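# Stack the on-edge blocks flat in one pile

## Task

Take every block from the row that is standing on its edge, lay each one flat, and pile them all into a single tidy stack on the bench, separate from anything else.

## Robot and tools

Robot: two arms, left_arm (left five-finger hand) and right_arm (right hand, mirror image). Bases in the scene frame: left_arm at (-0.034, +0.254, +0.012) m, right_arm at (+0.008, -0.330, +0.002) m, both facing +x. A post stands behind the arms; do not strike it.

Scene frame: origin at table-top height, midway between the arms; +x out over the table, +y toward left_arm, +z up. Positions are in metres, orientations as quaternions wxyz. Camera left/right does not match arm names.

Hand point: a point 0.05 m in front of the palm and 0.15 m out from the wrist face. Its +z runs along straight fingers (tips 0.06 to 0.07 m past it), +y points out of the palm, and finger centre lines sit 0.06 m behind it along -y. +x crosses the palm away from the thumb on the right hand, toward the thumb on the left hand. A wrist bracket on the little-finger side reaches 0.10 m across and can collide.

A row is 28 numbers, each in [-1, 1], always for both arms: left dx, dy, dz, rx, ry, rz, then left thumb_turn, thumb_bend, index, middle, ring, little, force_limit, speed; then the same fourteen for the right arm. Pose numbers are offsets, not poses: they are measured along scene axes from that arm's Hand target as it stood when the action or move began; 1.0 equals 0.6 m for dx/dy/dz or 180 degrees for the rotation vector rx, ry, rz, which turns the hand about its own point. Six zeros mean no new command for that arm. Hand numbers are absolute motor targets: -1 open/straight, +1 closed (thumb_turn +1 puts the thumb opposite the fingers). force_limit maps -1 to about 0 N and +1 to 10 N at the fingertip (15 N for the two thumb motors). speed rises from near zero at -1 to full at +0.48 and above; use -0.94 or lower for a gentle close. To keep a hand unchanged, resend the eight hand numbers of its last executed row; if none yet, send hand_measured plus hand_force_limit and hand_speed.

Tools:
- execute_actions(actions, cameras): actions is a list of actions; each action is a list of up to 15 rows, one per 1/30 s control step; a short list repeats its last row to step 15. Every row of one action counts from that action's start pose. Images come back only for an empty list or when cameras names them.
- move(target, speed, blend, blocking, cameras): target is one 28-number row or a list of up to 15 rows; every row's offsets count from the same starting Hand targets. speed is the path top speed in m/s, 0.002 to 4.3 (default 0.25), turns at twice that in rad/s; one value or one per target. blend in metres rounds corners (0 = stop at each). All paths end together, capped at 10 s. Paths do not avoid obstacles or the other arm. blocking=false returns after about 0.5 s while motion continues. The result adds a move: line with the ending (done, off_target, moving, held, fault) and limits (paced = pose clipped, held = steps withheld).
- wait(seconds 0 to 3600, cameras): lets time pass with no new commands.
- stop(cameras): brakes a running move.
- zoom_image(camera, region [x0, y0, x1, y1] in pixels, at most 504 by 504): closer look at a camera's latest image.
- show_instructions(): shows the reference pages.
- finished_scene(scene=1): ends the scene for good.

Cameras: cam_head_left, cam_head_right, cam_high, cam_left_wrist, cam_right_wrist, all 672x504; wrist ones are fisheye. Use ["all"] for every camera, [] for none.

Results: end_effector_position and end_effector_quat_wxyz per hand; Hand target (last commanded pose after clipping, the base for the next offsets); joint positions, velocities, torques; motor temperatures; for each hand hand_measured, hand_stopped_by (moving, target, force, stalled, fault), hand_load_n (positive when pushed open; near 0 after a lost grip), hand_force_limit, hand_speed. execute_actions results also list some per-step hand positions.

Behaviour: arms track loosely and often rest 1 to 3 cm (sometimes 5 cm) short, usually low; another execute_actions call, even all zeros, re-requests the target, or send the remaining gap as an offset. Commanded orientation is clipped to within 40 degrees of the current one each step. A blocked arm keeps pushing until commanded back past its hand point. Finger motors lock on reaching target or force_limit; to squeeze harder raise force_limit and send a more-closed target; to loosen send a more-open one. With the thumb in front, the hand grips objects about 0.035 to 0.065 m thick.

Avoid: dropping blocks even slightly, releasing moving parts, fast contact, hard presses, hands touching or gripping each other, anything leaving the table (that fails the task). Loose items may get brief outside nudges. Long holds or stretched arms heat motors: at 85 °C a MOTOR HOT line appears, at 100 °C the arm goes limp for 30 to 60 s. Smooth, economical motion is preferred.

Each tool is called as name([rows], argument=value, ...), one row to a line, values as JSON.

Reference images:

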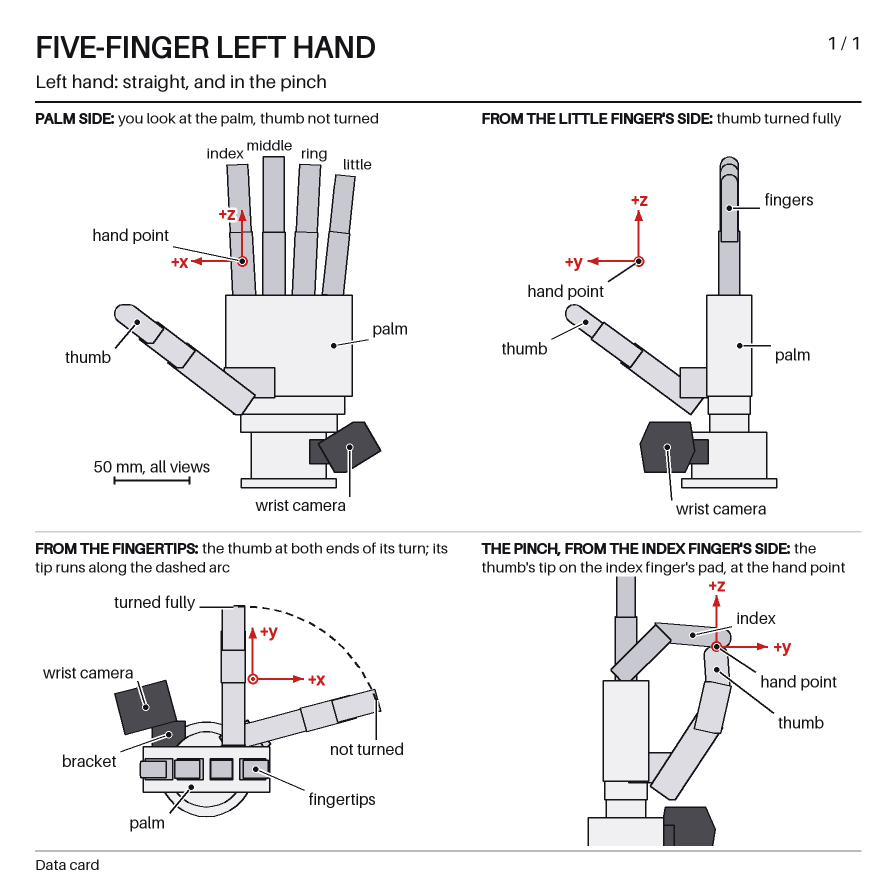

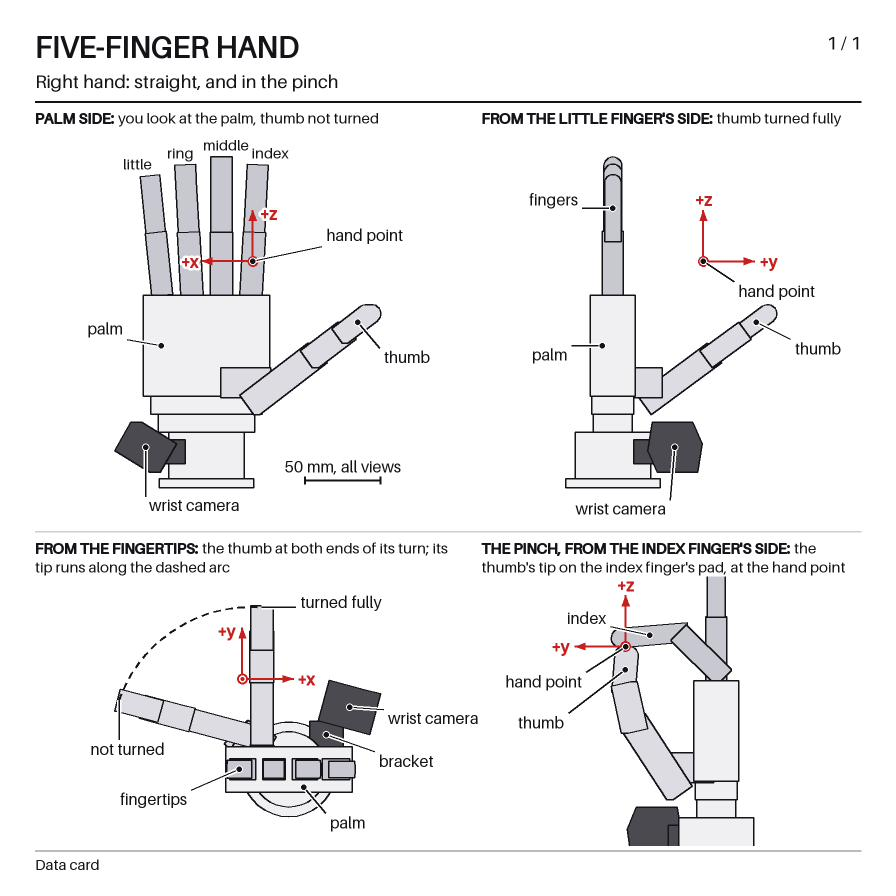

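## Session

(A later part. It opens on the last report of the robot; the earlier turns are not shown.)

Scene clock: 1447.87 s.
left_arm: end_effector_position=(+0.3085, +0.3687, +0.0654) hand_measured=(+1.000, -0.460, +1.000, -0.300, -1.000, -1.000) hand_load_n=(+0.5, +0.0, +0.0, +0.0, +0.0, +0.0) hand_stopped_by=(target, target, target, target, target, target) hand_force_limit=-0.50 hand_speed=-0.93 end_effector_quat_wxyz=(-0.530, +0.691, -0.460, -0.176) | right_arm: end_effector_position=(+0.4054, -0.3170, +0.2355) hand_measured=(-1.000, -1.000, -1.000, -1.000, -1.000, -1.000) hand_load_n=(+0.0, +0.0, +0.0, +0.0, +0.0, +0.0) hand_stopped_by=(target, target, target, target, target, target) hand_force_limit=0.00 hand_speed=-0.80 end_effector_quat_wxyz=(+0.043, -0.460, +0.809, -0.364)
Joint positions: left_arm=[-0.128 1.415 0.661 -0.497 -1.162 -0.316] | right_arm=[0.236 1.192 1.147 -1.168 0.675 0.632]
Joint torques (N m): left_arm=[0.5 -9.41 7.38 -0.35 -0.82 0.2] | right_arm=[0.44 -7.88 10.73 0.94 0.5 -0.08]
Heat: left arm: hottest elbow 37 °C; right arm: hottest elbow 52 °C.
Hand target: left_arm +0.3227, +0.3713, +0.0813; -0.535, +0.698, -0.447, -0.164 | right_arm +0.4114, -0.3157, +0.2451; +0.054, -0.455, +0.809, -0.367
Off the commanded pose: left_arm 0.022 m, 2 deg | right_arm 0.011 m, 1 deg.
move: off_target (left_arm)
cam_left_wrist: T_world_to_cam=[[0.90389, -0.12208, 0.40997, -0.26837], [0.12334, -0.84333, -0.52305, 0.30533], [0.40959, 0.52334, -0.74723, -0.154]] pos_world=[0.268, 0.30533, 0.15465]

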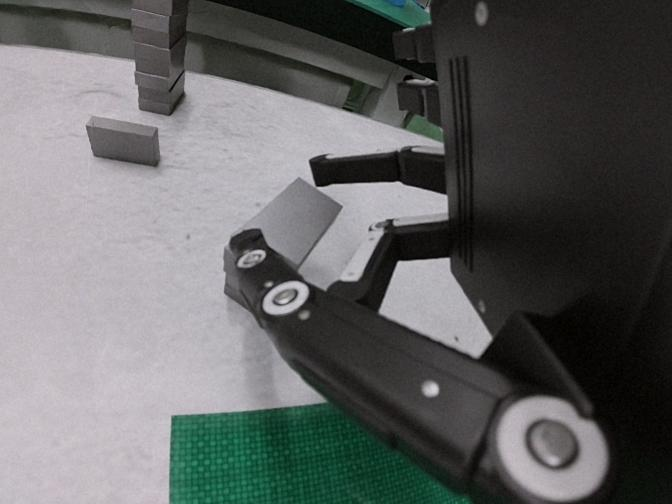

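move([
  [0,0,0,0,0,0,1,-0.41,1,-0.3,-1,-1,-0.8,-0.93,0,0,0,0,0,0,-1,-1,-1,-1,-1,-1,0,-0.8],
  [0,0,0,0,0,0,1,-0.41,1,0.2,-1,-1,-0.55,-0.93,0,0,0,0,0,0,-1,-1,-1,-1,-1,-1,0,-0.8],
])

move(target=[0,0,0,0,0,0,1,-0.41,1,0.3,-1,-1,-0.25,-0.93,0,0,0,0,0,0,-1,-1,-1,-1,-1,-1,0,-0.8], cameras=["cam_left_wrist"])

zoom_image(camera="cam_left_wrist", region=[200, 160, 350, 310])

Scene clock: 1451.43 s.
left_arm: end_effector_position=(+0.3085, +0.3686, +0.0652) hand_measured=(+1.000, -0.410, +1.000, -0.190, -1.000, -1.000) hand_load_n=(+0.5, +1.5, +0.0, +2.0, +0.0, +0.0) hand_stopped_by=(target, target, target, force, target, target) hand_force_limit=-0.55 hand_speed=-0.93 end_effector_quat_wxyz=(-0.529, +0.691, -0.460, -0.176) | right_arm: end_effector_position=(+0.4054, -0.3170, +0.2355) hand_measured=(-1.000, -1.000, -1.000, -1.000, -1.000, -1.000) hand_load_n=(+0.0, -0.5, +0.0, +0.0, +0.0, +0.0) hand_stopped_by=(target, target, target, target, target, target) hand_force_limit=0.00 hand_speed=-0.80 end_effector_quat_wxyz=(+0.043, -0.460, +0.809, -0.364)
Joint positions: left_arm=[-0.128 1.415 0.661 -0.497 -1.16 -0.315] | right_arm=[0.236 1.192 1.147 -1.168 0.675 0.632]
Joint torques (N m): left_arm=[0.44 -9.41 7.38 -0.34 -0.89 0.2] | right_arm=[0.5 -7.88 10.74 0.94 0.51 -0.08]
Heat: left arm: hottest elbow 37 °C; right arm: hottest elbow 52 °C.
Hand target: left_arm +0.3227, +0.3713, +0.0813; -0.535, +0.698, -0.448, -0.164 | right_arm +0.4114, -0.3157, +0.2451; +0.054, -0.455, +0.809, -0.367
Off the commanded pose: left_arm 0.022 m, 2 deg | right_arm 0.011 m, 1 deg.
move: done; target 2's new numbers were sent with left_arm's hand 0.022 m and 2 deg from that target

Scene clock: 1451.93 s.
left_arm: end_effector_position=(+0.3085, +0.3686, +0.0652) hand_measured=(+1.000, -0.410, +1.000, -0.178, -1.000, -1.000) hand_load_n=(+0.5, +2.5, +0.0, +4.0, +0.0, +0.0) hand_stopped_by=(target, target, target, force, target, target) hand_force_limit=-0.25 hand_speed=-0.93 end_effector_quat_wxyz=(-0.529, +0.691, -0.460, -0.176) | right_arm: end_effector_position=(+0.4054, -0.3170, +0.2355) hand_measured=(-1.000, -1.000, -1.000, -1.000, -1.000, -1.000) hand_load_n=(+0.0, +0.0, +0.0, +0.0, +0.0, +0.0) hand_stopped_by=(target, target, target, target, target, target) hand_force_limit=0.00 hand_speed=-0.80 end_effector_quat_wxyz=(+0.043, -0.460, +0.809, -0.364)
Joint positions: left_arm=[-0.128 1.415 0.661 -0.497 -1.16 -0.315] | right_arm=[0.236 1.192 1.147 -1.168 0.675 0.632]
Joint torques (N m): left_arm=[0.44 -9.47 7.38 -0.34 -0.88 0.2] | right_arm=[0.44 -7.88 10.74 0.94 0.51 -0.08]
Heat: left arm: hottest elbow 37 °C; right arm: hottest elbow 52 °C.
Hand target: left_arm +0.3227, +0.3713, +0.0813; -0.535, +0.698, -0.448, -0.164 | right_arm +0.4114, -0.3157, +0.2451; +0.054, -0.455, +0.809, -0.367
Off the commanded pose: left_arm 0.022 m, 2 deg | right_arm 0.011 m, 1 deg.
move: done
cam_left_wrist: T_world_to_cam=[[0.90427, -0.12244, 0.40902, -0.26828], [0.12194, -0.84403, -0.52224, 0.30564], [0.40917, 0.52212, -0.74831, -0.15341]] pos_world=[0.2681, 0.30523, 0.15455]

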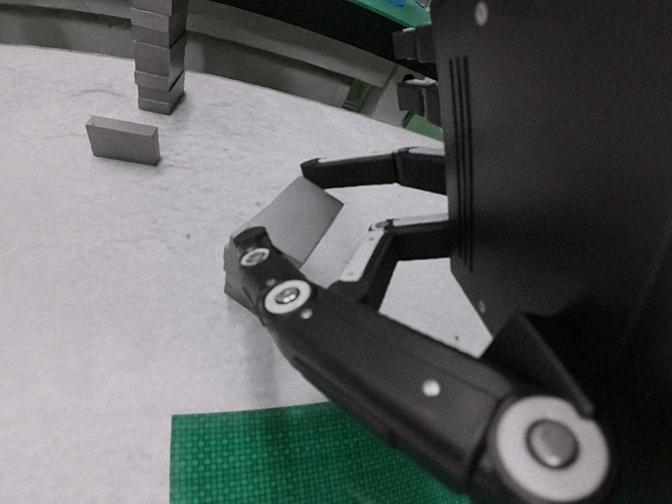

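Scaled by 3.360 from the camera's image (finer frame: 960x720).

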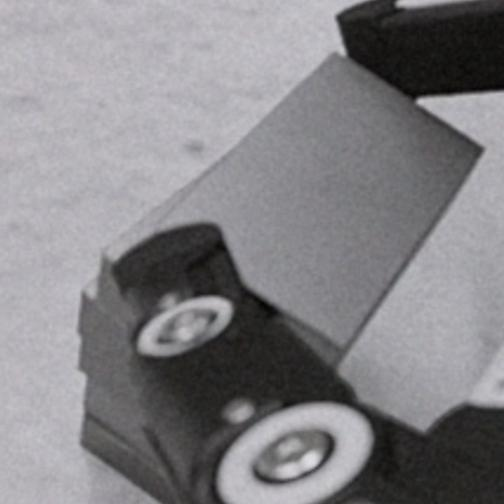

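move([
  [0,0,0.018,0,0,0,1,-0.41,1,0.3,-1,-1,-0.25,-0.93,0,0,0,0,0,0,-1,-1,-1,-1,-1,-1,0,-0.8],
  [-0.002,0.006,0.022,0,0,-0.0194,1,-0.41,1,0.3,-1,-1,-0.25,-0.93,0,0,0,0,0,0,-1,-1,-1,-1,-1,-1,0,-0.8],
], speed=0.02, cameras=["cam_left_wrist"])

zoom_image(camera="cam_left_wrist", region=[200, 160, 350, 310])

Scene clock: 1458.90 s.
left_arm: end_effector_position=(+0.3196, +0.3700, +0.0861) hand_measured=(+1.000, -0.410, +1.000, -0.178, -1.000, -1.000) hand_load_n=(+1.0, +3.0, +0.0, +3.5, +0.0, +0.0) hand_stopped_by=(target, target, target, force, target, target) hand_force_limit=-0.25 hand_speed=-0.93 end_effector_quat_wxyz=(-0.534, +0.680, -0.478, -0.154) | right_arm: end_effector_position=(+0.4054, -0.3170, +0.2355) hand_measured=(-1.000, -1.000, -1.000, -1.000, -1.000, -1.000) hand_load_n=(+0.0, +0.0, +0.0, +0.0, +0.0, +0.0) hand_stopped_by=(target, target, target, target, target, target) hand_force_limit=0.00 hand_speed=-0.80 end_effector_quat_wxyz=(+0.043, -0.460, +0.809, -0.364)
Joint positions: left_arm=[-0.118 1.346 0.655 -0.408 -1.128 -0.164] | right_arm=[0.236 1.192 1.147 -1.168 0.675 0.632]
Joint torques (N m): left_arm=[0.44 -9.29 5.39 0.59 -0.91 0.24] | right_arm=[0.44 -7.94 10.74 0.94 0.51 -0.08]
Heat: left arm: hottest elbow 37 °C; right arm: hottest elbow 52 °C.
Hand target: left_arm +0.3216, +0.3749, +0.0945; -0.540, +0.684, -0.468, -0.147 | right_arm +0.4114, -0.3157, +0.2451; +0.054, -0.455, +0.809, -0.367
Off the commanded pose: left_arm 0.010 m, 2 deg | right_arm 0.011 m, 1 deg.
move: done
cam_left_wrist: T_world_to_cam=[[0.89021, -0.17288, 0.42148, -0.26454], [0.07792, -0.85378, -0.51477, 0.33357], [0.44884, 0.4911, -0.74657, -0.14437]] pos_world=[0.2743, 0.30996, 0.17543]

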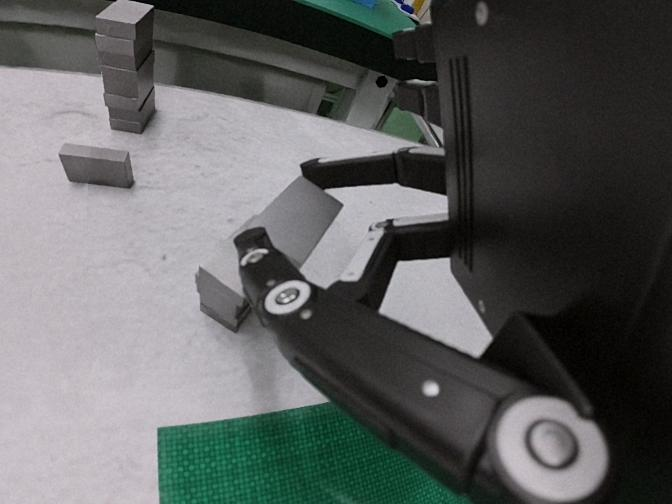

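Scaled by 3.360 from the camera's image (finer frame: 960x720).

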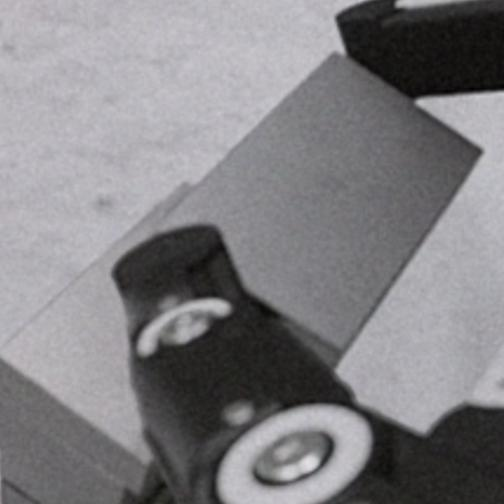

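move(target=[-0.0165,0.003,-0.033,0,0,0,1,-0.41,1,0.3,-1,-1,-0.25,-0.93,0,0,0,0,0,0,-1,-1,-1,-1,-1,-1,0,-0.8], speed=0.02, cameras=["cam_left_wrist"])

zoom_image(camera="cam_left_wrist", region=[200, 160, 350, 310])

Scene clock: 1464.13 s.
left_arm: end_effector_position=(+0.3103, +0.3719, +0.0719) hand_measured=(+1.000, -0.410, +1.000, -0.178, -1.000, -1.000) hand_load_n=(+0.5, +2.5, +0.0, +4.0, +0.0, +0.0) hand_stopped_by=(target, target, target, force, target, target) hand_force_limit=-0.25 hand_speed=-0.93 end_effector_quat_wxyz=(-0.538, +0.682, -0.474, -0.147) | right_arm: end_effector_position=(+0.4054, -0.3170, +0.2355) hand_measured=(-1.000, -1.000, -1.000, -1.000, -1.000, -1.000) hand_load_n=(+0.0, +0.0, +0.0, +0.0, +0.0, +0.0) hand_stopped_by=(target, target, target, target, target, target) hand_force_limit=0.00 hand_speed=-0.80 end_effector_quat_wxyz=(+0.043, -0.460, +0.809, -0.364)
Joint positions: left_arm=[-0.115 1.346 0.603 -0.334 -1.127 -0.158] | right_arm=[0.236 1.192 1.147 -1.168 0.675 0.632]
Joint torques (N m): left_arm=[0.5 -7.65 5.23 0.62 -0.9 0.24] | right_arm=[0.44 -7.88 10.74 0.92 0.51 -0.08]
Heat: left arm: hottest elbow 37 °C; right arm: hottest elbow 52 °C.
Hand target: left_arm +0.3117, +0.3767, +0.0747; -0.540, +0.684, -0.468, -0.147 | right_arm +0.4114, -0.3157, +0.2451; +0.054, -0.455, +0.809, -0.367
Off the commanded pose: left_arm 0.006 m, 1 deg | right_arm 0.011 m, 1 deg.
move: done
cam_left_wrist: T_world_to_cam=[[0.88308, -0.17245, 0.43639, -0.24902], [0.08583, -0.85495, -0.51155, 0.3262], [0.46131, 0.4892, -0.74019, -0.1554]] pos_world=[0.2636, 0.31196, 0.16052]

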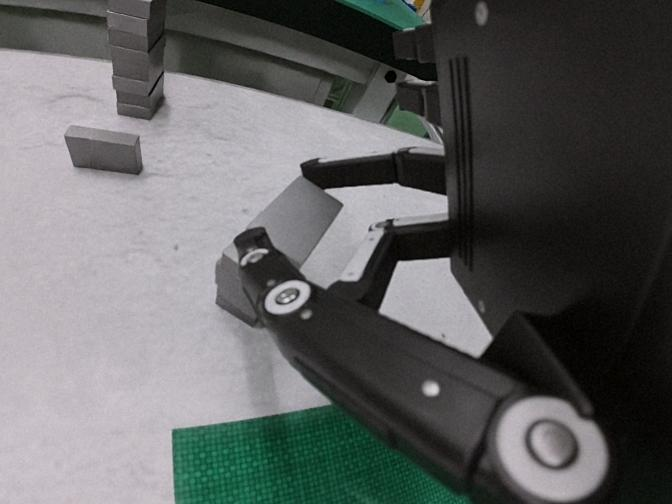

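Scaled by 3.360 from the camera's image (finer frame: 960x720).

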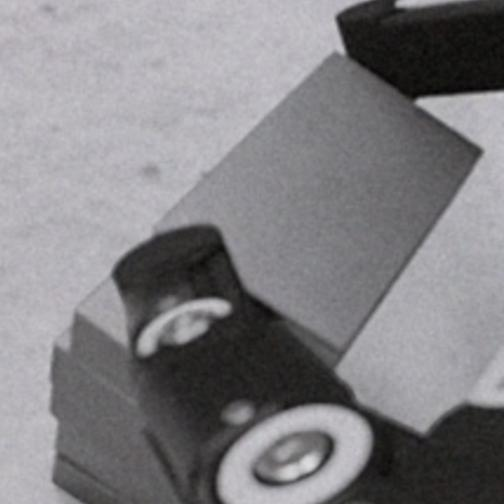

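move(target=[-0.0075,0,-0.0095,0,0,0,1,-0.41,1,0.3,-1,-1,-0.25,-0.93,0,0,0,0,0,0,-1,-1,-1,-1,-1,-1,0,-0.8], speed=0.02, cameras=["cam_left_wrist"])

zoom_image(camera="cam_left_wrist", region=[200, 160, 350, 310])

Scene clock: 1466.73 s.
left_arm: end_effector_position=(+0.3057, +0.3724, +0.0670) hand_measured=(+1.000, -0.410, +1.000, -0.178, -1.000, -1.000) hand_load_n=(+1.0, +2.5, +0.0, +4.0, +0.0, +0.0) hand_stopped_by=(target, target, target, force, target, target) hand_force_limit=-0.25 hand_speed=-0.93 end_effector_quat_wxyz=(-0.538, +0.682, -0.474, -0.147) | right_arm: end_effector_position=(+0.4054, -0.3170, +0.2355) hand_measured=(-1.000, -1.000, -1.000, -1.000, -1.000, -1.000) hand_load_n=(+0.0, +0.0, +0.0, +0.0, -0.5, +0.0) hand_stopped_by=(target, target, target, target, target, target) hand_force_limit=0.00 hand_speed=-0.80 end_effector_quat_wxyz=(+0.043, -0.460, +0.809, -0.364)
Joint positions: left_arm=[-0.115 1.346 0.585 -0.316 -1.127 -0.158] | right_arm=[0.236 1.192 1.147 -1.168 0.675 0.632]
Joint torques (N m): left_arm=[0.38 -7.3 5.15 0.62 -0.93 0.2] | right_arm=[0.44 -7.88 10.74 0.94 0.51 -0.08]
Heat: left arm: hottest elbow 37 °C; right arm: hottest elbow 52 °C.
Hand target: left_arm +0.3073, +0.3767, +0.0691; -0.540, +0.684, -0.468, -0.147 | right_arm +0.4114, -0.3157, +0.2451; +0.054, -0.455, +0.809, -0.367
Off the commanded pose: left_arm 0.005 m, 1 deg | right_arm 0.011 m, 1 deg.
move: done
cam_left_wrist: T_world_to_cam=[[0.88308, -0.17245, 0.43639, -0.24276], [0.08583, -0.85495, -0.51155, 0.32466], [0.46131, 0.4892, -0.74019, -0.15712]] pos_world=[0.25899, 0.31256, 0.15572]

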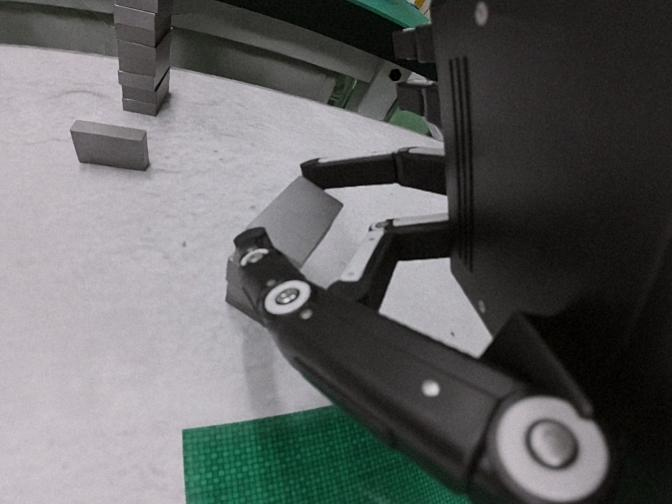

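Scaled by 3.360 from the camera's image (finer frame: 960x720).

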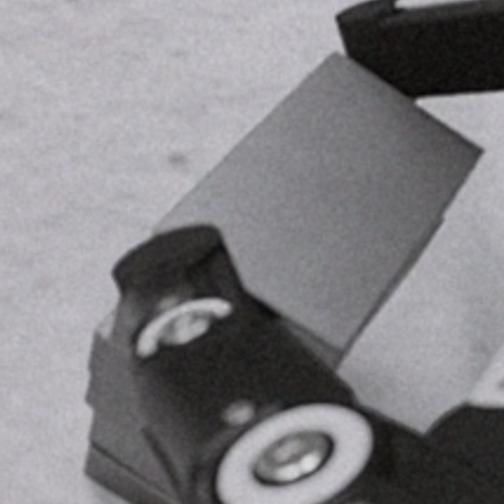

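move(target=[0,0,-0.006,0,0,0,1,-0.41,1,0.3,-1,-1,-0.25,-0.93,0,0,0,0,0,0,-1,-1,-1,-1,-1,-1,0,-0.8], speed=0.02, cameras=["cam_left_wrist"])

zoom_image(camera="cam_left_wrist", region=[200, 160, 350, 310])

Scene clock: 1469.27 s.
left_arm: end_effector_position=(+0.3073, +0.3722, +0.0669) hand_measured=(+1.000, -0.410, +1.000, -0.178, -1.000, -1.000) hand_load_n=(+0.5, +2.5, +0.0, +3.5, +0.0, +0.0) hand_stopped_by=(target, target, target, force, target, target) hand_force_limit=-0.25 hand_speed=-0.93 end_effector_quat_wxyz=(-0.540, +0.683, -0.471, -0.143) | right_arm: end_effector_position=(+0.4054, -0.3170, +0.2355) hand_measured=(-1.000, -1.000, -1.000, -1.000, -1.000, -1.000) hand_load_n=(+0.0, +0.0, +0.0, +0.0, +0.0, +0.0) hand_stopped_by=(target, target, target, target, target, target) hand_force_limit=0.00 hand_speed=-0.80 end_effector_quat_wxyz=(+0.043, -0.460, +0.809, -0.364)
Joint positions: left_arm=[-0.115 1.346 0.583 -0.303 -1.127 -0.158] | right_arm=[0.236 1.192 1.147 -1.168 0.675 0.632]
Joint torques (N m): left_arm=[0.38 -6.59 5 0.64 -0.92 0.21] | right_arm=[0.44 -7.94 10.74 0.92 0.51 -0.08]
Heat: left arm: hottest elbow 37 °C; right arm: hottest elbow 52 °C.
Hand target: left_arm +0.3072, +0.3767, +0.0655; -0.540, +0.684, -0.468, -0.147 | right_arm +0.4114, -0.3157, +0.2451; +0.054, -0.455, +0.809, -0.367
Off the commanded pose: left_arm 0.005 m, 1 deg | right_arm 0.011 m, 1 deg.
move: done
cam_left_wrist: T_world_to_cam=[[0.87821, -0.17186, 0.44633, -0.2435], [0.09146, -0.85565, -0.50942, 0.32263], [0.46945, 0.48819, -0.73572, -0.16029]] pos_world=[0.25959, 0.31246, 0.15511]

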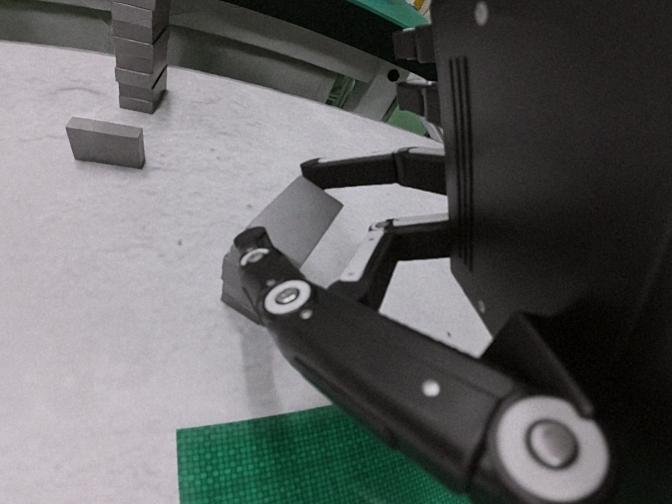

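Scaled by 3.360 from the camera's image (finer frame: 960x720).

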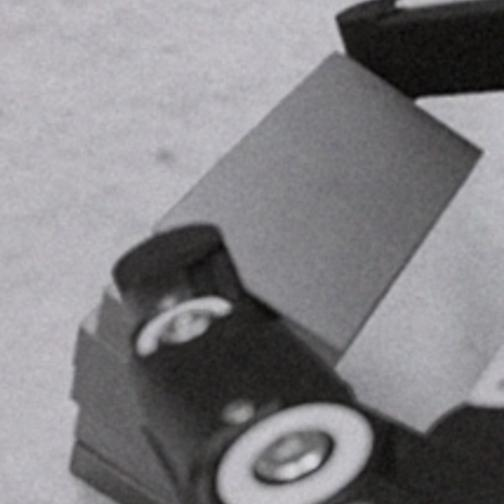

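move([
  [-0.003,0,-0.006,0,0,0,1,-0.41,1,-0.198,-1,-1,-0.5,-0.93,0,0,0,0,0,0,-1,-1,-1,-1,-1,-1,0,-0.8],
], speed=0.02, cameras=["cam_left_wrist"])

zoom_image(camera="cam_left_wrist", region=[200, 160, 350, 310])

Scene clock: 1470.70 s.
left_arm: end_effector_position=(+0.3072, +0.3722, +0.0657) hand_measured=(+1.000, -0.410, +1.000, -0.198, -1.000, -1.000) hand_load_n=(-0.5, +0.5, +0.0, +1.0, +0.0, +0.0) hand_stopped_by=(target, target, target, target, target, target) hand_force_limit=-0.50 hand_speed=-0.93 end_effector_quat_wxyz=(-0.541, +0.683, -0.470, -0.141) | right_arm: end_effector_position=(+0.4054, -0.3170, +0.2355) hand_measured=(-1.000, -1.000, -1.000, -1.000, -1.000, -1.000) hand_load_n=(+0.0, +0.0, +0.0, +0.0, +0.0, +0.0) hand_stopped_by=(target, target, target, target, target, target) hand_force_limit=0.00 hand_speed=-0.80 end_effector_quat_wxyz=(+0.043, -0.460, +0.809, -0.364)
Joint positions: left_arm=[-0.115 1.346 0.577 -0.29 -1.127 -0.157] | right_arm=[0.236 1.192 1.147 -1.168 0.675 0.632]
Joint torques (N m): left_arm=[0.32 -6.18 4.77 0.61 -0.92 0.18] | right_arm=[0.38 -7.88 10.74 0.92 0.51 -0.08]
Heat: left arm: hottest elbow 37 °C; right arm: hottest elbow 52 °C.
Hand target: left_arm +0.3055, +0.3767, +0.0619; -0.540, +0.684, -0.468, -0.147 | right_arm +0.4114, -0.3157, +0.2451; +0.054, -0.455, +0.809, -0.367
Off the commanded pose: left_arm 0.006 m, 1 deg | right_arm 0.011 m, 1 deg.
move: done
cam_left_wrist: T_world_to_cam=[[0.87542, -0.17186, 0.45178, -0.2424], [0.09434, -0.85593, -0.50841, 0.3212], [0.47407, 0.48769, -0.73309, -0.16261]] pos_world=[0.25899, 0.31256, 0.1536]

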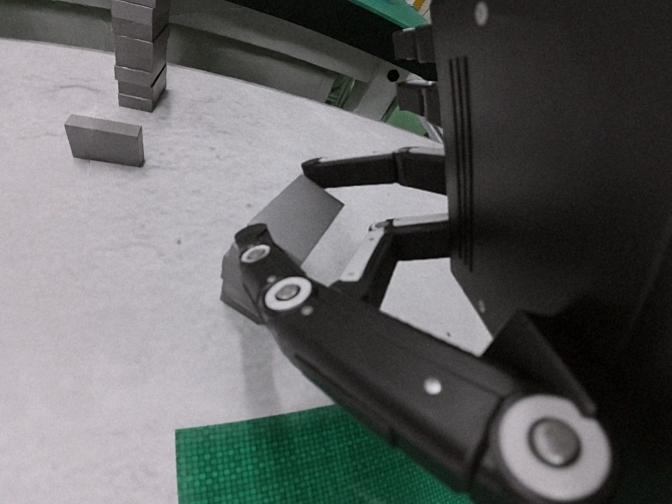

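Scaled by 3.360 from the camera's image (finer frame: 960x720).

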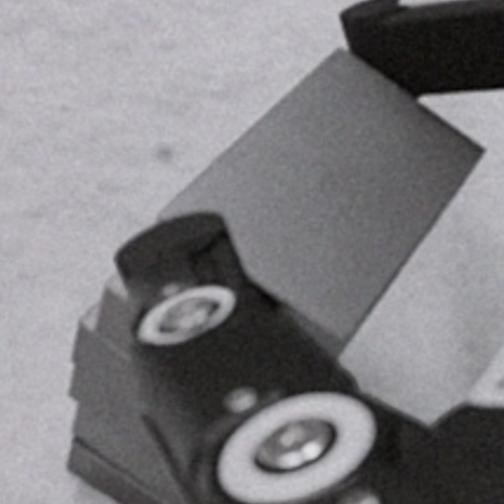

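Good; release.

move([
  [0,0,-0.003,0,0,0,1,-0.41,1,-0.25,-1,-1,-0.5,-0.93,0,0,0,0,0,0,-1,-1,-1,-1,-1,-1,0,-0.8],
  [0,0,-0.003,0,0,0,1,-0.48,1,-0.42,-1,-1,-0.5,-0.93,0,0,0,0,0,0,-1,-1,-1,-1,-1,-1,0,-0.8],
], speed=0.02, cameras=["cam_left_wrist"])

zoom_image(camera="cam_left_wrist", region=[200, 160, 350, 310])

Scene clock: 1473.07 s.
left_arm: end_effector_position=(+0.3067, +0.3723, +0.0634) hand_measured=(+1.000, -0.480, +1.000, -0.420, -1.000, -1.000) hand_load_n=(+0.0, +0.0, +0.0, +0.0, +0.0, +0.0) hand_stopped_by=(target, target, target, target, target, target) hand_force_limit=-0.50 hand_speed=-0.93 end_effector_quat_wxyz=(-0.541, +0.683, -0.470, -0.141) | right_arm: end_effector_position=(+0.4054, -0.3170, +0.2355) hand_measured=(-1.000, -1.000, -1.000, -1.000, -1.000, -1.000) hand_load_n=(+0.0, +0.0, +0.0, +0.0, +0.0, +0.0) hand_stopped_by=(target, target, target, target, target, target) hand_force_limit=0.00 hand_speed=-0.80 end_effector_quat_wxyz=(+0.043, -0.460, +0.809, -0.364)
Joint positions: left_arm=[-0.115 1.351 0.574 -0.283 -1.127 -0.157] | right_arm=[0.236 1.192 1.147 -1.168 0.675 0.632]
Joint torques (N m): left_arm=[0.26 -6.3 4.82 0.58 -0.92 0.18] | right_arm=[0.44 -7.94 10.74 0.92 0.51 -0.08]
Heat: left arm: hottest elbow 37 °C; right arm: hottest elbow 52 °C.
Hand target: left_arm +0.3054, +0.3767, +0.0601; -0.540, +0.684, -0.468, -0.147 | right_arm +0.4114, -0.3157, +0.2451; +0.054, -0.455, +0.809, -0.367
Off the commanded pose: left_arm 0.006 m, 1 deg | right_arm 0.011 m, 1 deg.
move: done
cam_left_wrist: T_world_to_cam=[[0.87588, -0.17211, 0.45079, -0.24095], [0.09365, -0.85583, -0.50871, 0.32031], [0.47336, 0.48779, -0.73349, -0.16381]] pos_world=[0.25859, 0.31256, 0.15141]

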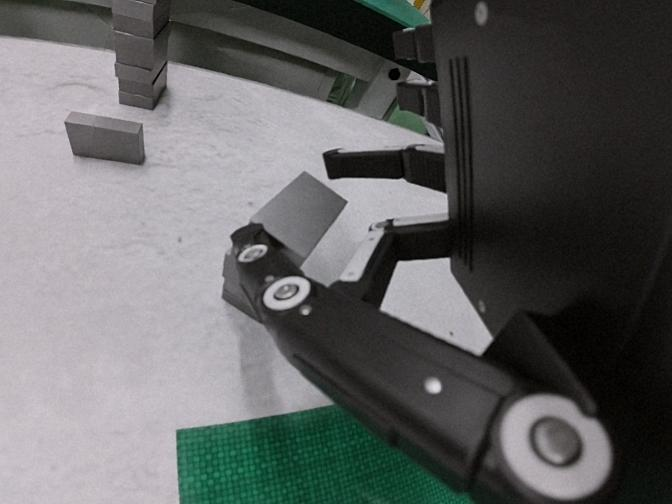

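Scaled by 3.360 from the camera's image (finer frame: 960x720).

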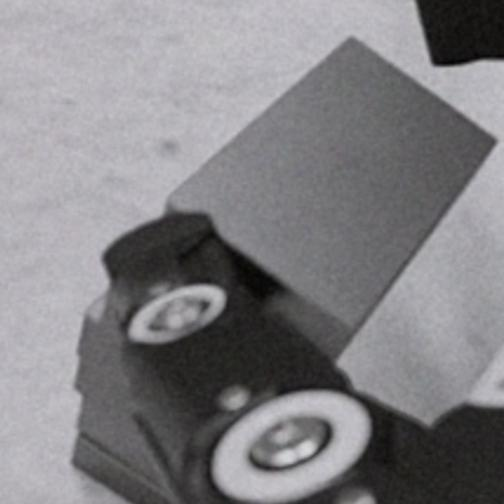

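Lift away and look.

move([
  [0.0265,0.004,0.0265,0,0,0,1,-0.5,1,-0.45,-1,-1,-0.5,-0.93,0,0,0,0,0,0,-1,-1,-1,-1,-1,-1,0,-0.8],
  [0.0265,0.004,0.09,0,0,0,1,-0.5,1,-0.45,-1,-1,-0.5,-0.93,0,0,0,0,0,0,-1,-1,-1,-1,-1,-1,0,-0.8],
], speed=0.04, blend=0.005, cameras=["cam_left_wrist"])

zoom_image(camera="cam_left_wrist", region=[180, 170, 330, 320])

Scene clock: 1475.77 s.
left_arm: end_effector_position=(+0.3072, +0.3762, +0.0963) hand_measured=(+1.000, -0.500, +1.000, -0.450, -1.000, -1.000) hand_load_n=(+0.0, +0.5, +0.0, +0.0, +0.0, -0.5) hand_stopped_by=(target, target, target, target, target, target) hand_force_limit=-0.50 hand_speed=-0.93 end_effector_quat_wxyz=(-0.533, +0.677, -0.481, -0.159) | right_arm: end_effector_position=(+0.4054, -0.3170, +0.2355) hand_measured=(-1.000, -1.000, -1.000, -1.000, -1.000, -1.000) hand_load_n=(+0.0, +0.0, +0.0, -0.5, +0.0, +0.0) hand_stopped_by=(target, target, target, target, target, target) hand_force_limit=0.00 hand_speed=-0.80 end_effector_quat_wxyz=(+0.043, -0.460, +0.809, -0.364)
Joint positions: left_arm=[-0.105 1.291 0.636 -0.428 -1.125 -0.131] | right_arm=[0.236 1.192 1.147 -1.168 0.675 0.632]
Joint torques (N m): left_arm=[0.44 -8.12 8.24 -0.23 -0.77 0.18] | right_arm=[0.38 -7.88 10.74 0.92 0.51 -0.08]
Heat: left arm: hottest elbow 37 °C; right arm: hottest elbow 52 °C.
Hand target: left_arm +0.3214, +0.3791, +0.1142; -0.540, +0.684, -0.468, -0.147 | right_arm +0.4114, -0.3157, +0.2451; +0.054, -0.455, +0.809, -0.367
Off the commanded pose: left_arm 0.023 m, 2 deg | right_arm 0.011 m, 1 deg.
move: off_target (left_arm)
cam_left_wrist: T_world_to_cam=[[0.89554, -0.17576, 0.40881, -0.25603], [0.07041, -0.85116, -0.52016, 0.34683], [0.43938, 0.49461, -0.74987, -0.13233]] pos_world=[0.26301, 0.31566, 0.18585]

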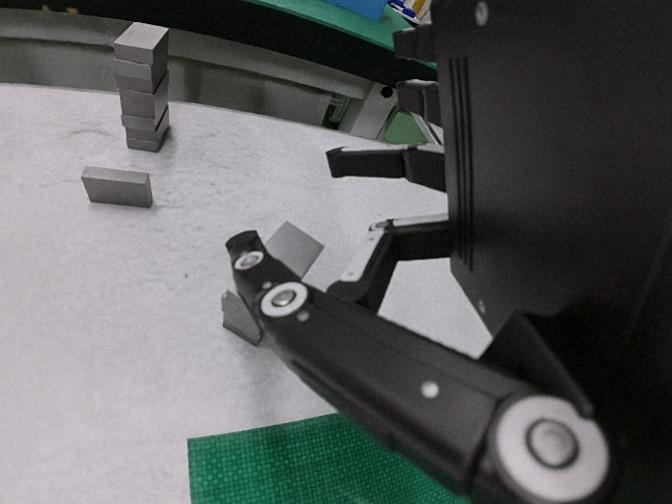

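Scaled by 3.360 from the camera's image (finer frame: 960x720).

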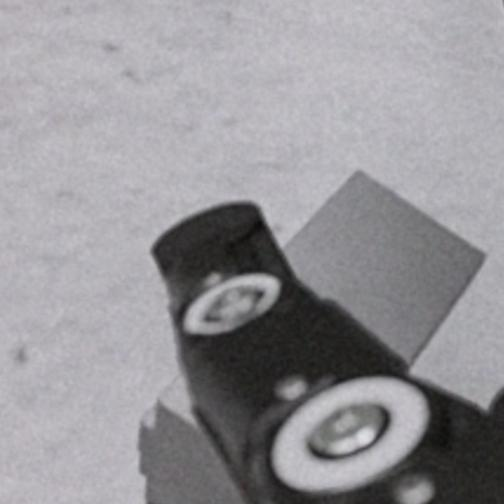

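move(target=[0,0,0.02,0,0,0,-1,-1,1,-0.6,-1,-1,-0.5,-0.3,0,0,0,0,0,0,-1,-1,-1,-1,-1,-1,0,-0.8], speed=0.06, cameras=["cam_left_wrist"])

zoom_image(camera="cam_left_wrist", region=[200, 200, 350, 350])

Scene clock: 1478.17 s.
left_arm: end_effector_position=(+0.3080, +0.3761, +0.1087) hand_measured=(-1.000, -1.000, +1.000, -0.600, -1.000, -1.000) hand_load_n=(+0.0, +0.0, +0.5, +0.0, +0.0, +0.0) hand_stopped_by=(target, target, target, target, target, target) hand_force_limit=-0.50 hand_speed=-0.30 end_effector_quat_wxyz=(-0.533, +0.677, -0.481, -0.158) | right_arm: end_effector_position=(+0.4054, -0.3170, +0.2355) hand_measured=(-1.000, -1.000, -1.000, -1.000, -1.000, -1.000) hand_load_n=(+0.0, +0.0, +0.0, +0.0, +0.0, +0.0) hand_stopped_by=(target, target, target, target, target, target) hand_force_limit=0.00 hand_speed=-0.80 end_effector_quat_wxyz=(+0.043, -0.460, +0.809, -0.364)
Joint positions: left_arm=[-0.105 1.266 0.655 -0.469 -1.125 -0.131] | right_arm=[0.236 1.192 1.147 -1.168 0.675 0.632]
Joint torques (N m): left_arm=[0.44 -7.88 8.39 -0.14 -0.77 0.16] | right_arm=[0.38 -7.88 10.74 0.92 0.51 -0.08]
Heat: left arm: hottest elbow 38 °C; right arm: hottest elbow 52 °C.
Hand target: left_arm +0.3213, +0.3791, +0.1260; -0.540, +0.684, -0.468, -0.147 | right_arm +0.4114, -0.3157, +0.2451; +0.054, -0.455, +0.809, -0.367
Off the commanded pose: left_arm 0.022 m, 2 deg | right_arm 0.011 m, 1 deg.
move: off_target (left_arm)
cam_left_wrist: T_world_to_cam=[[0.89468, -0.17579, 0.41066, -0.26183], [0.0712, -0.85144, -0.51959, 0.35286], [0.44099, 0.49411, -0.74926, -0.12375]] pos_world=[0.26371, 0.31556, 0.19814]

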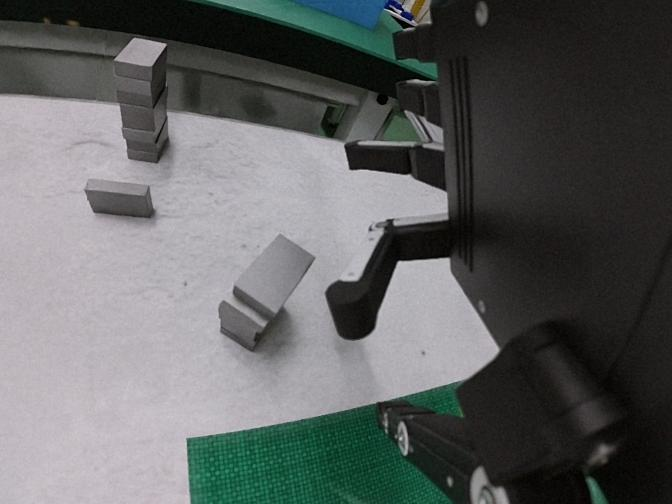

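Scaled by 3.360 from the camera's image (finer frame: 960x720).

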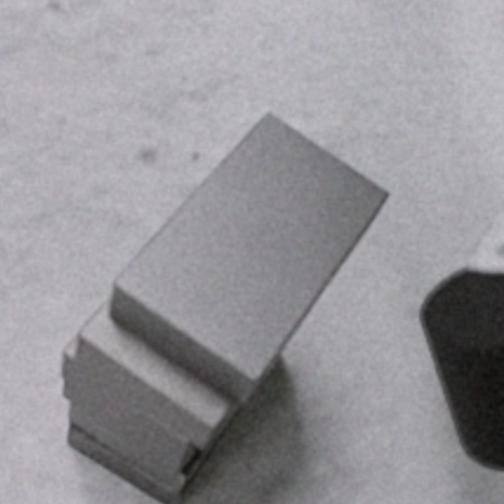

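zoom_image(camera="cam_left_wrist", region=[60, 20, 220, 240])

Scaled by 2.291 from the camera's image (finer frame: 960x720).

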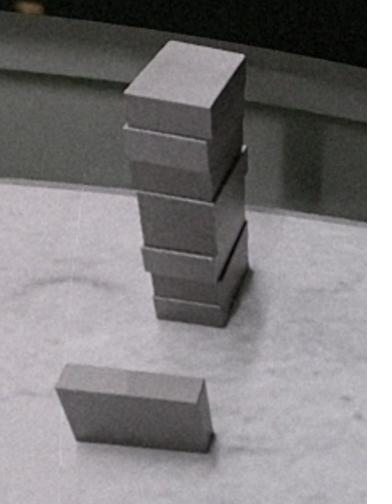

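move([
  [0,0,0.06,0,0,0,-1,-1,-0.31,-0.31,-1,-1,-0.5,-0.3,0,0,0,0,0,0,-1,-1,-1,-1,-1,-1,0,-0.8],
  [-0.1938,0.1515,0.0733,-0.0934,-0.2378,0.2257,-1,-1,-0.31,-0.31,-1,-1,-0.5,-0.3,0,0,0,0,0,0,-1,-1,-1,-1,-1,-1,0,-0.8],
], speed=[0.08,0.12], blend=0.01, cameras=["cam_left_wrist", "cam_head_left"])

Scene clock: 1501.77 s.
left_arm: end_effector_position=(+0.2082, +0.4682, +0.1682) hand_measured=(-1.000, -1.000, -0.310, -0.310, -1.000, -1.000) hand_load_n=(+0.0, +0.0, +0.0, +0.0, +0.0, +0.0) hand_stopped_by=(target, target, target, target, target, target) hand_force_limit=-0.50 hand_speed=-0.30 end_effector_quat_wxyz=(-0.486, +0.874, -0.010, -0.002) | right_arm: end_effector_position=(+0.4054, -0.3170, +0.2355) hand_measured=(-1.000, -1.000, -1.000, -1.000, -1.000, -1.000) hand_load_n=(+0.0, +0.0, +0.0, +0.0, +0.0, +0.0) hand_stopped_by=(target, target, target, target, target, target) hand_force_limit=0.00 hand_speed=-0.80 end_effector_quat_wxyz=(+0.043, -0.460, +0.809, -0.364)
Joint positions: left_arm=[0.372 0.829 0.613 -0.82 -0.911 -0.912] | right_arm=[0.236 1.192 1.147 -1.168 0.675 0.632]
Joint torques (N m): left_arm=[0.32 -3.19 6.8 0.01 -0.63 -0.06] | right_arm=[0.38 -7.94 10.74 0.92 0.51 -0.08]
Heat: left arm: hottest elbow 39 °C; right arm: hottest elbow 52 °C.
Hand target: left_arm +0.2051, +0.4700, +0.1701; -0.486, +0.874, +0.000, +0.000 | right_arm +0.4114, -0.3157, +0.2451; +0.054, -0.455, +0.809, -0.367
Off the commanded pose: left_arm 0.004 m, 1 deg | right_arm 0.011 m, 1 deg.
move: done
cam_left_wrist: T_world_to_cam=[[0.24029, 0.47312, 0.84759, -0.4218], [0.81636, -0.57091, 0.08725, 0.08074], [0.52518, 0.67098, -0.52342, -0.21904]] pos_world=[0.15047, 0.39263, 0.23582]
Images, in order (width x height): cam_head_left 672x504, cam_left_wrist 672x504.

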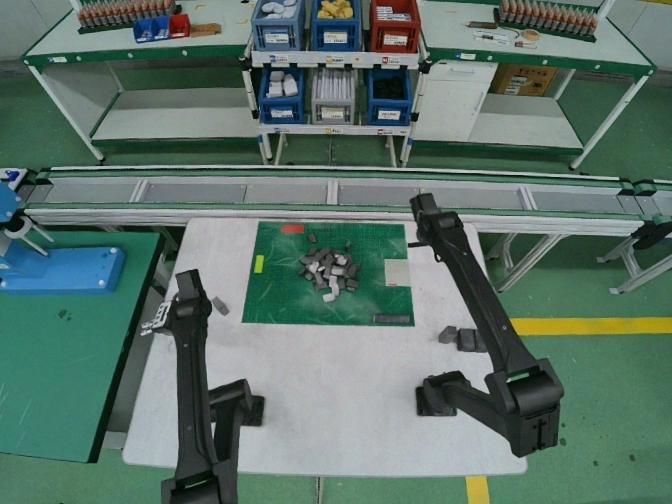

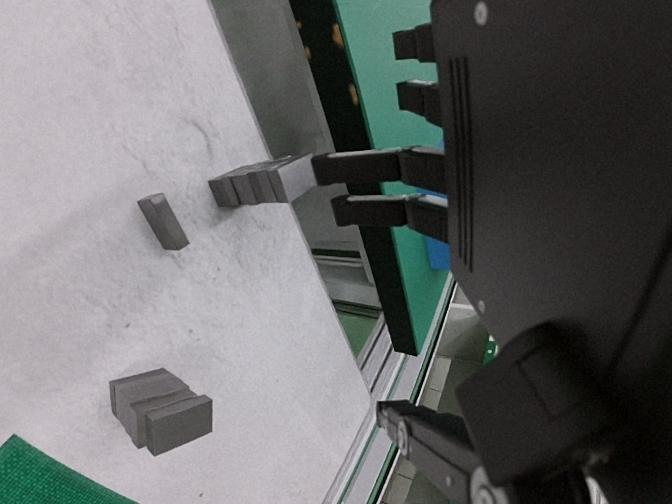

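zoom_image(camera="cam_left_wrist", region=[120, 140, 330, 290])

Scaled by 2.400 from the camera's image (finer frame: 960x720).

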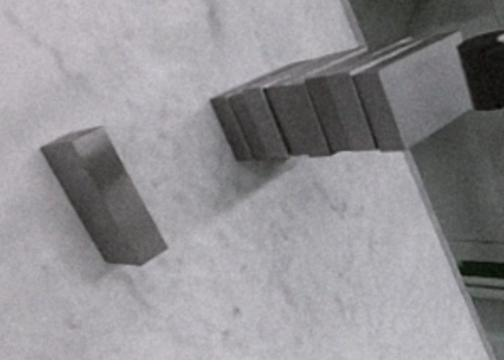

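move(target=[-0.0085,-0.0067,-0.175,0,0,0,-1,-1,-0.31,-0.31,-1,-1,-0.5,-0.3,0,0,0,0,0,0,-1,-1,-1,-1,-1,-1,0,-0.8], speed=0.08, cameras=["cam_left_wrist"])

zoom_image(camera="cam_left_wrist", region=[120, 120, 370, 320])

Scene clock: 1508.00 s.
left_arm: end_effector_position=(+0.1969, +0.4637, +0.0640) hand_measured=(-1.000, -1.000, -0.310, -0.310, -1.000, -1.000) hand_load_n=(+0.0, +0.0, +0.0, -0.5, -0.5, +0.0) hand_stopped_by=(target, target, target, target, target, target) hand_force_limit=-0.50 hand_speed=-0.30 end_effector_quat_wxyz=(-0.483, +0.875, -0.008, -0.006) | right_arm: end_effector_position=(+0.4054, -0.3170, +0.2355) hand_measured=(-1.000, -1.000, -1.000, -1.000, -1.000, -1.000) hand_load_n=(+0.0, +0.0, +0.0, +0.0, +0.0, +0.0) hand_stopped_by=(target, target, target, target, target, target) hand_force_limit=0.00 hand_speed=-0.80 end_effector_quat_wxyz=(+0.043, -0.460, +0.809, -0.364)
Joint positions: left_arm=[0.372 0.958 0.382 -0.477 -0.911 -0.926] | right_arm=[0.236 1.192 1.147 -1.168 0.675 0.632]
Joint torques (N m): left_arm=[-0.38 -2.37 6 0.75 -0.8 -0.05] | right_arm=[0.44 -7.88 10.74 0.94 0.51 -0.08]
Heat: left arm: hottest elbow 39 °C; right arm: hottest elbow 52 °C.
Hand target: left_arm +0.1999, +0.4660, +0.0650; -0.486, +0.874, +0.000, +0.000 | right_arm +0.4114, -0.3157, +0.2451; +0.054, -0.455, +0.809, -0.367
Off the commanded pose: left_arm 0.004 m, 1 deg | right_arm 0.011 m, 1 deg.
move: done
cam_left_wrist: T_world_to_cam=[[0.24109, 0.48038, 0.84327, -0.3319], [0.82095, -0.56437, 0.08679, 0.0927], [0.51762, 0.67136, -0.53043, -0.26283]] pos_world=[0.13996, 0.38821, 0.13242]

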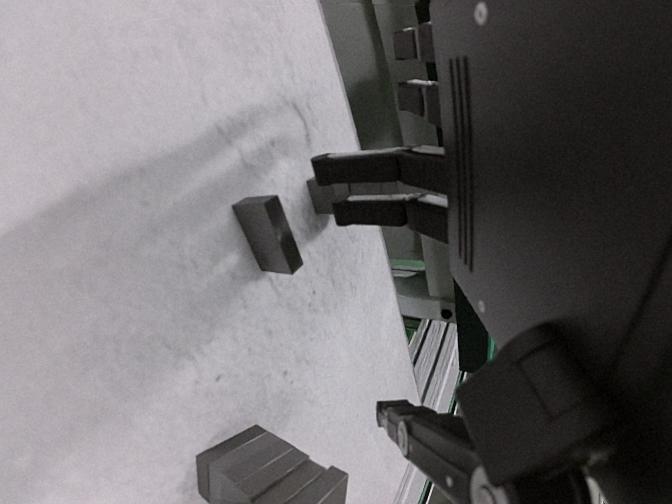

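Scaled by 2.016 from the camera's image (finer frame: 960x720).

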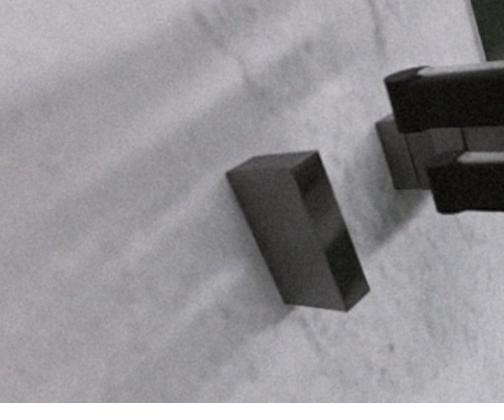

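move(target=[0,0,-0.058,0,0,0,-1,-1,-0.31,-0.31,-1,-1,-0.5,-0.3,0,0,0,0,0,0,-1,-1,-1,-1,-1,-1,0,-0.8], speed=0.05, cameras=["cam_left_wrist"])

zoom_image(camera="cam_left_wrist", region=[220, 120, 470, 320])

Scene clock: 1510.87 s.
left_arm: end_effector_position=(+0.1980, +0.4641, +0.0302) hand_measured=(-1.000, -1.000, -0.310, -0.310, -1.000, -1.000) hand_load_n=(+0.0, +0.0, +0.0, +0.0, +0.0, +0.0) hand_stopped_by=(target, target, target, target, target, target) hand_force_limit=-0.50 hand_speed=-0.30 end_effector_quat_wxyz=(-0.484, +0.875, -0.007, -0.005) | right_arm: end_effector_position=(+0.4054, -0.3170, +0.2355) hand_measured=(-1.000, -1.000, -1.000, -1.000, -1.000, -1.000) hand_load_n=(+0.0, +0.0, +0.0, -0.5, +0.0, +0.0) hand_stopped_by=(target, target, target, target, target, target) hand_force_limit=0.00 hand_speed=-0.80 end_effector_quat_wxyz=(+0.043, -0.460, +0.809, -0.364)
Joint positions: left_arm=[0.372 1.067 0.327 -0.31 -0.911 -0.926] | right_arm=[0.236 1.192 1.147 -1.168 0.675 0.632]
Joint torques (N m): left_arm=[-0.32 -2.84 5.23 0.76 -0.8 -0.05] | right_arm=[0.44 -7.88 10.74 0.94 0.51 -0.08]
Heat: left arm: hottest elbow 39 °C; right arm: hottest elbow 52 °C.
Hand target: left_arm +0.2000, +0.4660, +0.0303; -0.486, +0.874, +0.000, +0.000 | right_arm +0.4114, -0.3157, +0.2451; +0.054, -0.455, +0.809, -0.367
Off the commanded pose: left_arm 0.003 m, 1 deg | right_arm 0.011 m, 1 deg.
move: done
cam_left_wrist: T_world_to_cam=[[0.23821, 0.47965, 0.84451, -0.30302], [0.8209, -0.56412, 0.08885, 0.09479], [0.51902, 0.67209, -0.52812, -0.28225]] pos_world=[0.14086, 0.38851, 0.09842]

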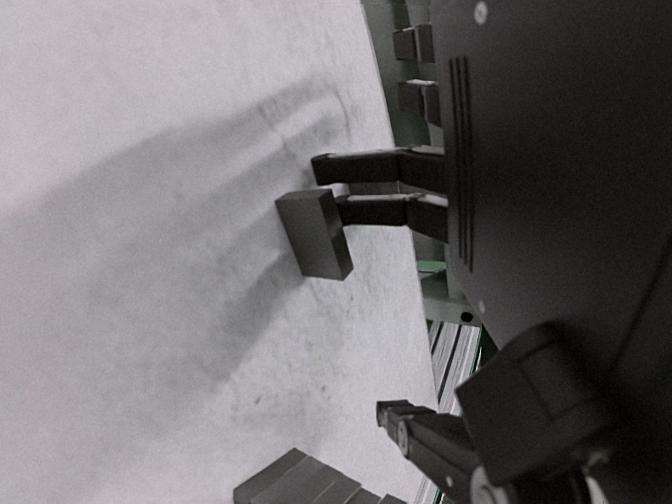

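Scaled by 2.016 from the camera's image (finer frame: 960x720).

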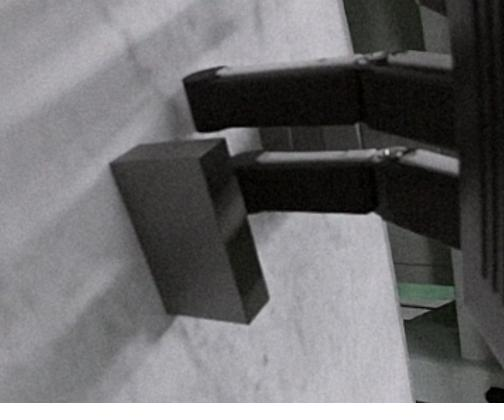

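move([
  [0,0,0.05,0,0,0,-1,-1,-0.31,-0.31,-1,-1,-0.5,-0.3,0,0,0,0,0,0,-1,-1,-1,-1,-1,-1,0,-0.8],
  [0.028,0,0.05,0,0,0,-1,-1,-0.31,-0.31,-1,-1,-0.5,-0.3,0,0,0,0,0,0,-1,-1,-1,-1,-1,-1,0,-0.8],
  [0.028,0,0.0,0,0,0,-1,-1,-0.31,-0.31,-1,-1,-0.5,-0.3,0,0,0,0,0,0,-1,-1,-1,-1,-1,-1,0,-0.8],
], speed=0.05, cameras=["cam_left_wrist"])

zoom_image(camera="cam_left_wrist", region=[220, 120, 470, 320])

Scene clock: 1515.33 s.
left_arm: end_effector_position=(+0.2124, +0.4674, +0.0306) hand_measured=(-1.000, -1.000, -0.310, -0.310, -1.000, -1.000) hand_load_n=(+0.0, +0.0, +0.0, +0.0, +0.0, +0.0) hand_stopped_by=(target, target, target, target, target, target) hand_force_limit=-0.50 hand_speed=-0.30 end_effector_quat_wxyz=(-0.483, +0.875, -0.001, -0.007) | right_arm: end_effector_position=(+0.4054, -0.3170, +0.2355) hand_measured=(-1.000, -1.000, -1.000, -1.000, -1.000, -1.000) hand_load_n=(+0.0, +0.0, +0.0, +0.0, +0.0, +0.0) hand_stopped_by=(target, target, target, target, target, target) hand_force_limit=0.00 hand_speed=-0.80 end_effector_quat_wxyz=(+0.043, -0.460, +0.809, -0.364)
Joint positions: left_arm=[0.36 1.129 0.369 -0.319 -0.922 -0.964] | right_arm=[0.236 1.192 1.147 -1.168 0.675 0.632]
Joint torques (N m): left_arm=[-1.38 -3.49 5.08 0.68 -0.88 -0.03] | right_arm=[0.44 -7.94 10.74 0.94 0.51 -0.08]
Heat: left arm: hottest elbow 39 °C; right arm: hottest elbow 52 °C.
Hand target: left_arm +0.2168, +0.4659, +0.0303; -0.486, +0.874, +0.000, +0.000 | right_arm +0.4114, -0.3157, +0.2451; +0.054, -0.455, +0.809, -0.367
Off the commanded pose: left_arm 0.005 m, 1 deg | right_arm 0.011 m, 1 deg.
move: done
cam_left_wrist: T_world_to_cam=[[0.23004, 0.48356, 0.84454, -0.30849], [0.82797, -0.55329, 0.09128, 0.07808], [0.51142, 0.67826, -0.52765, -0.29298]] pos_world=[0.15615, 0.39109, 0.09881]

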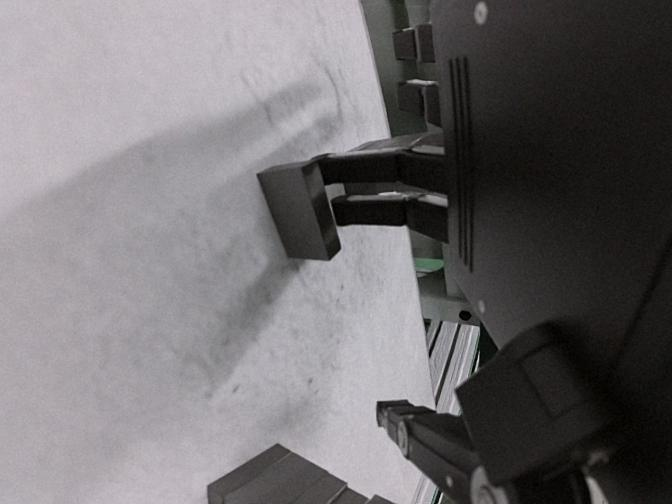

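Scaled by 2.016 from the camera's image (finer frame: 960x720).

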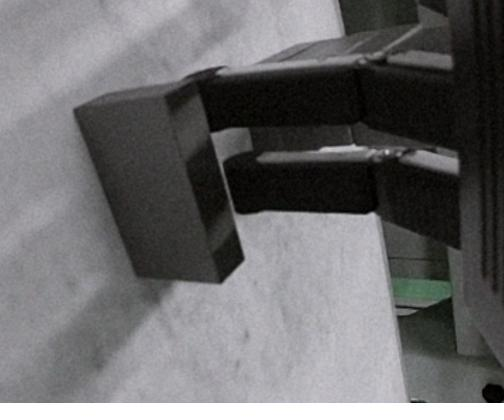

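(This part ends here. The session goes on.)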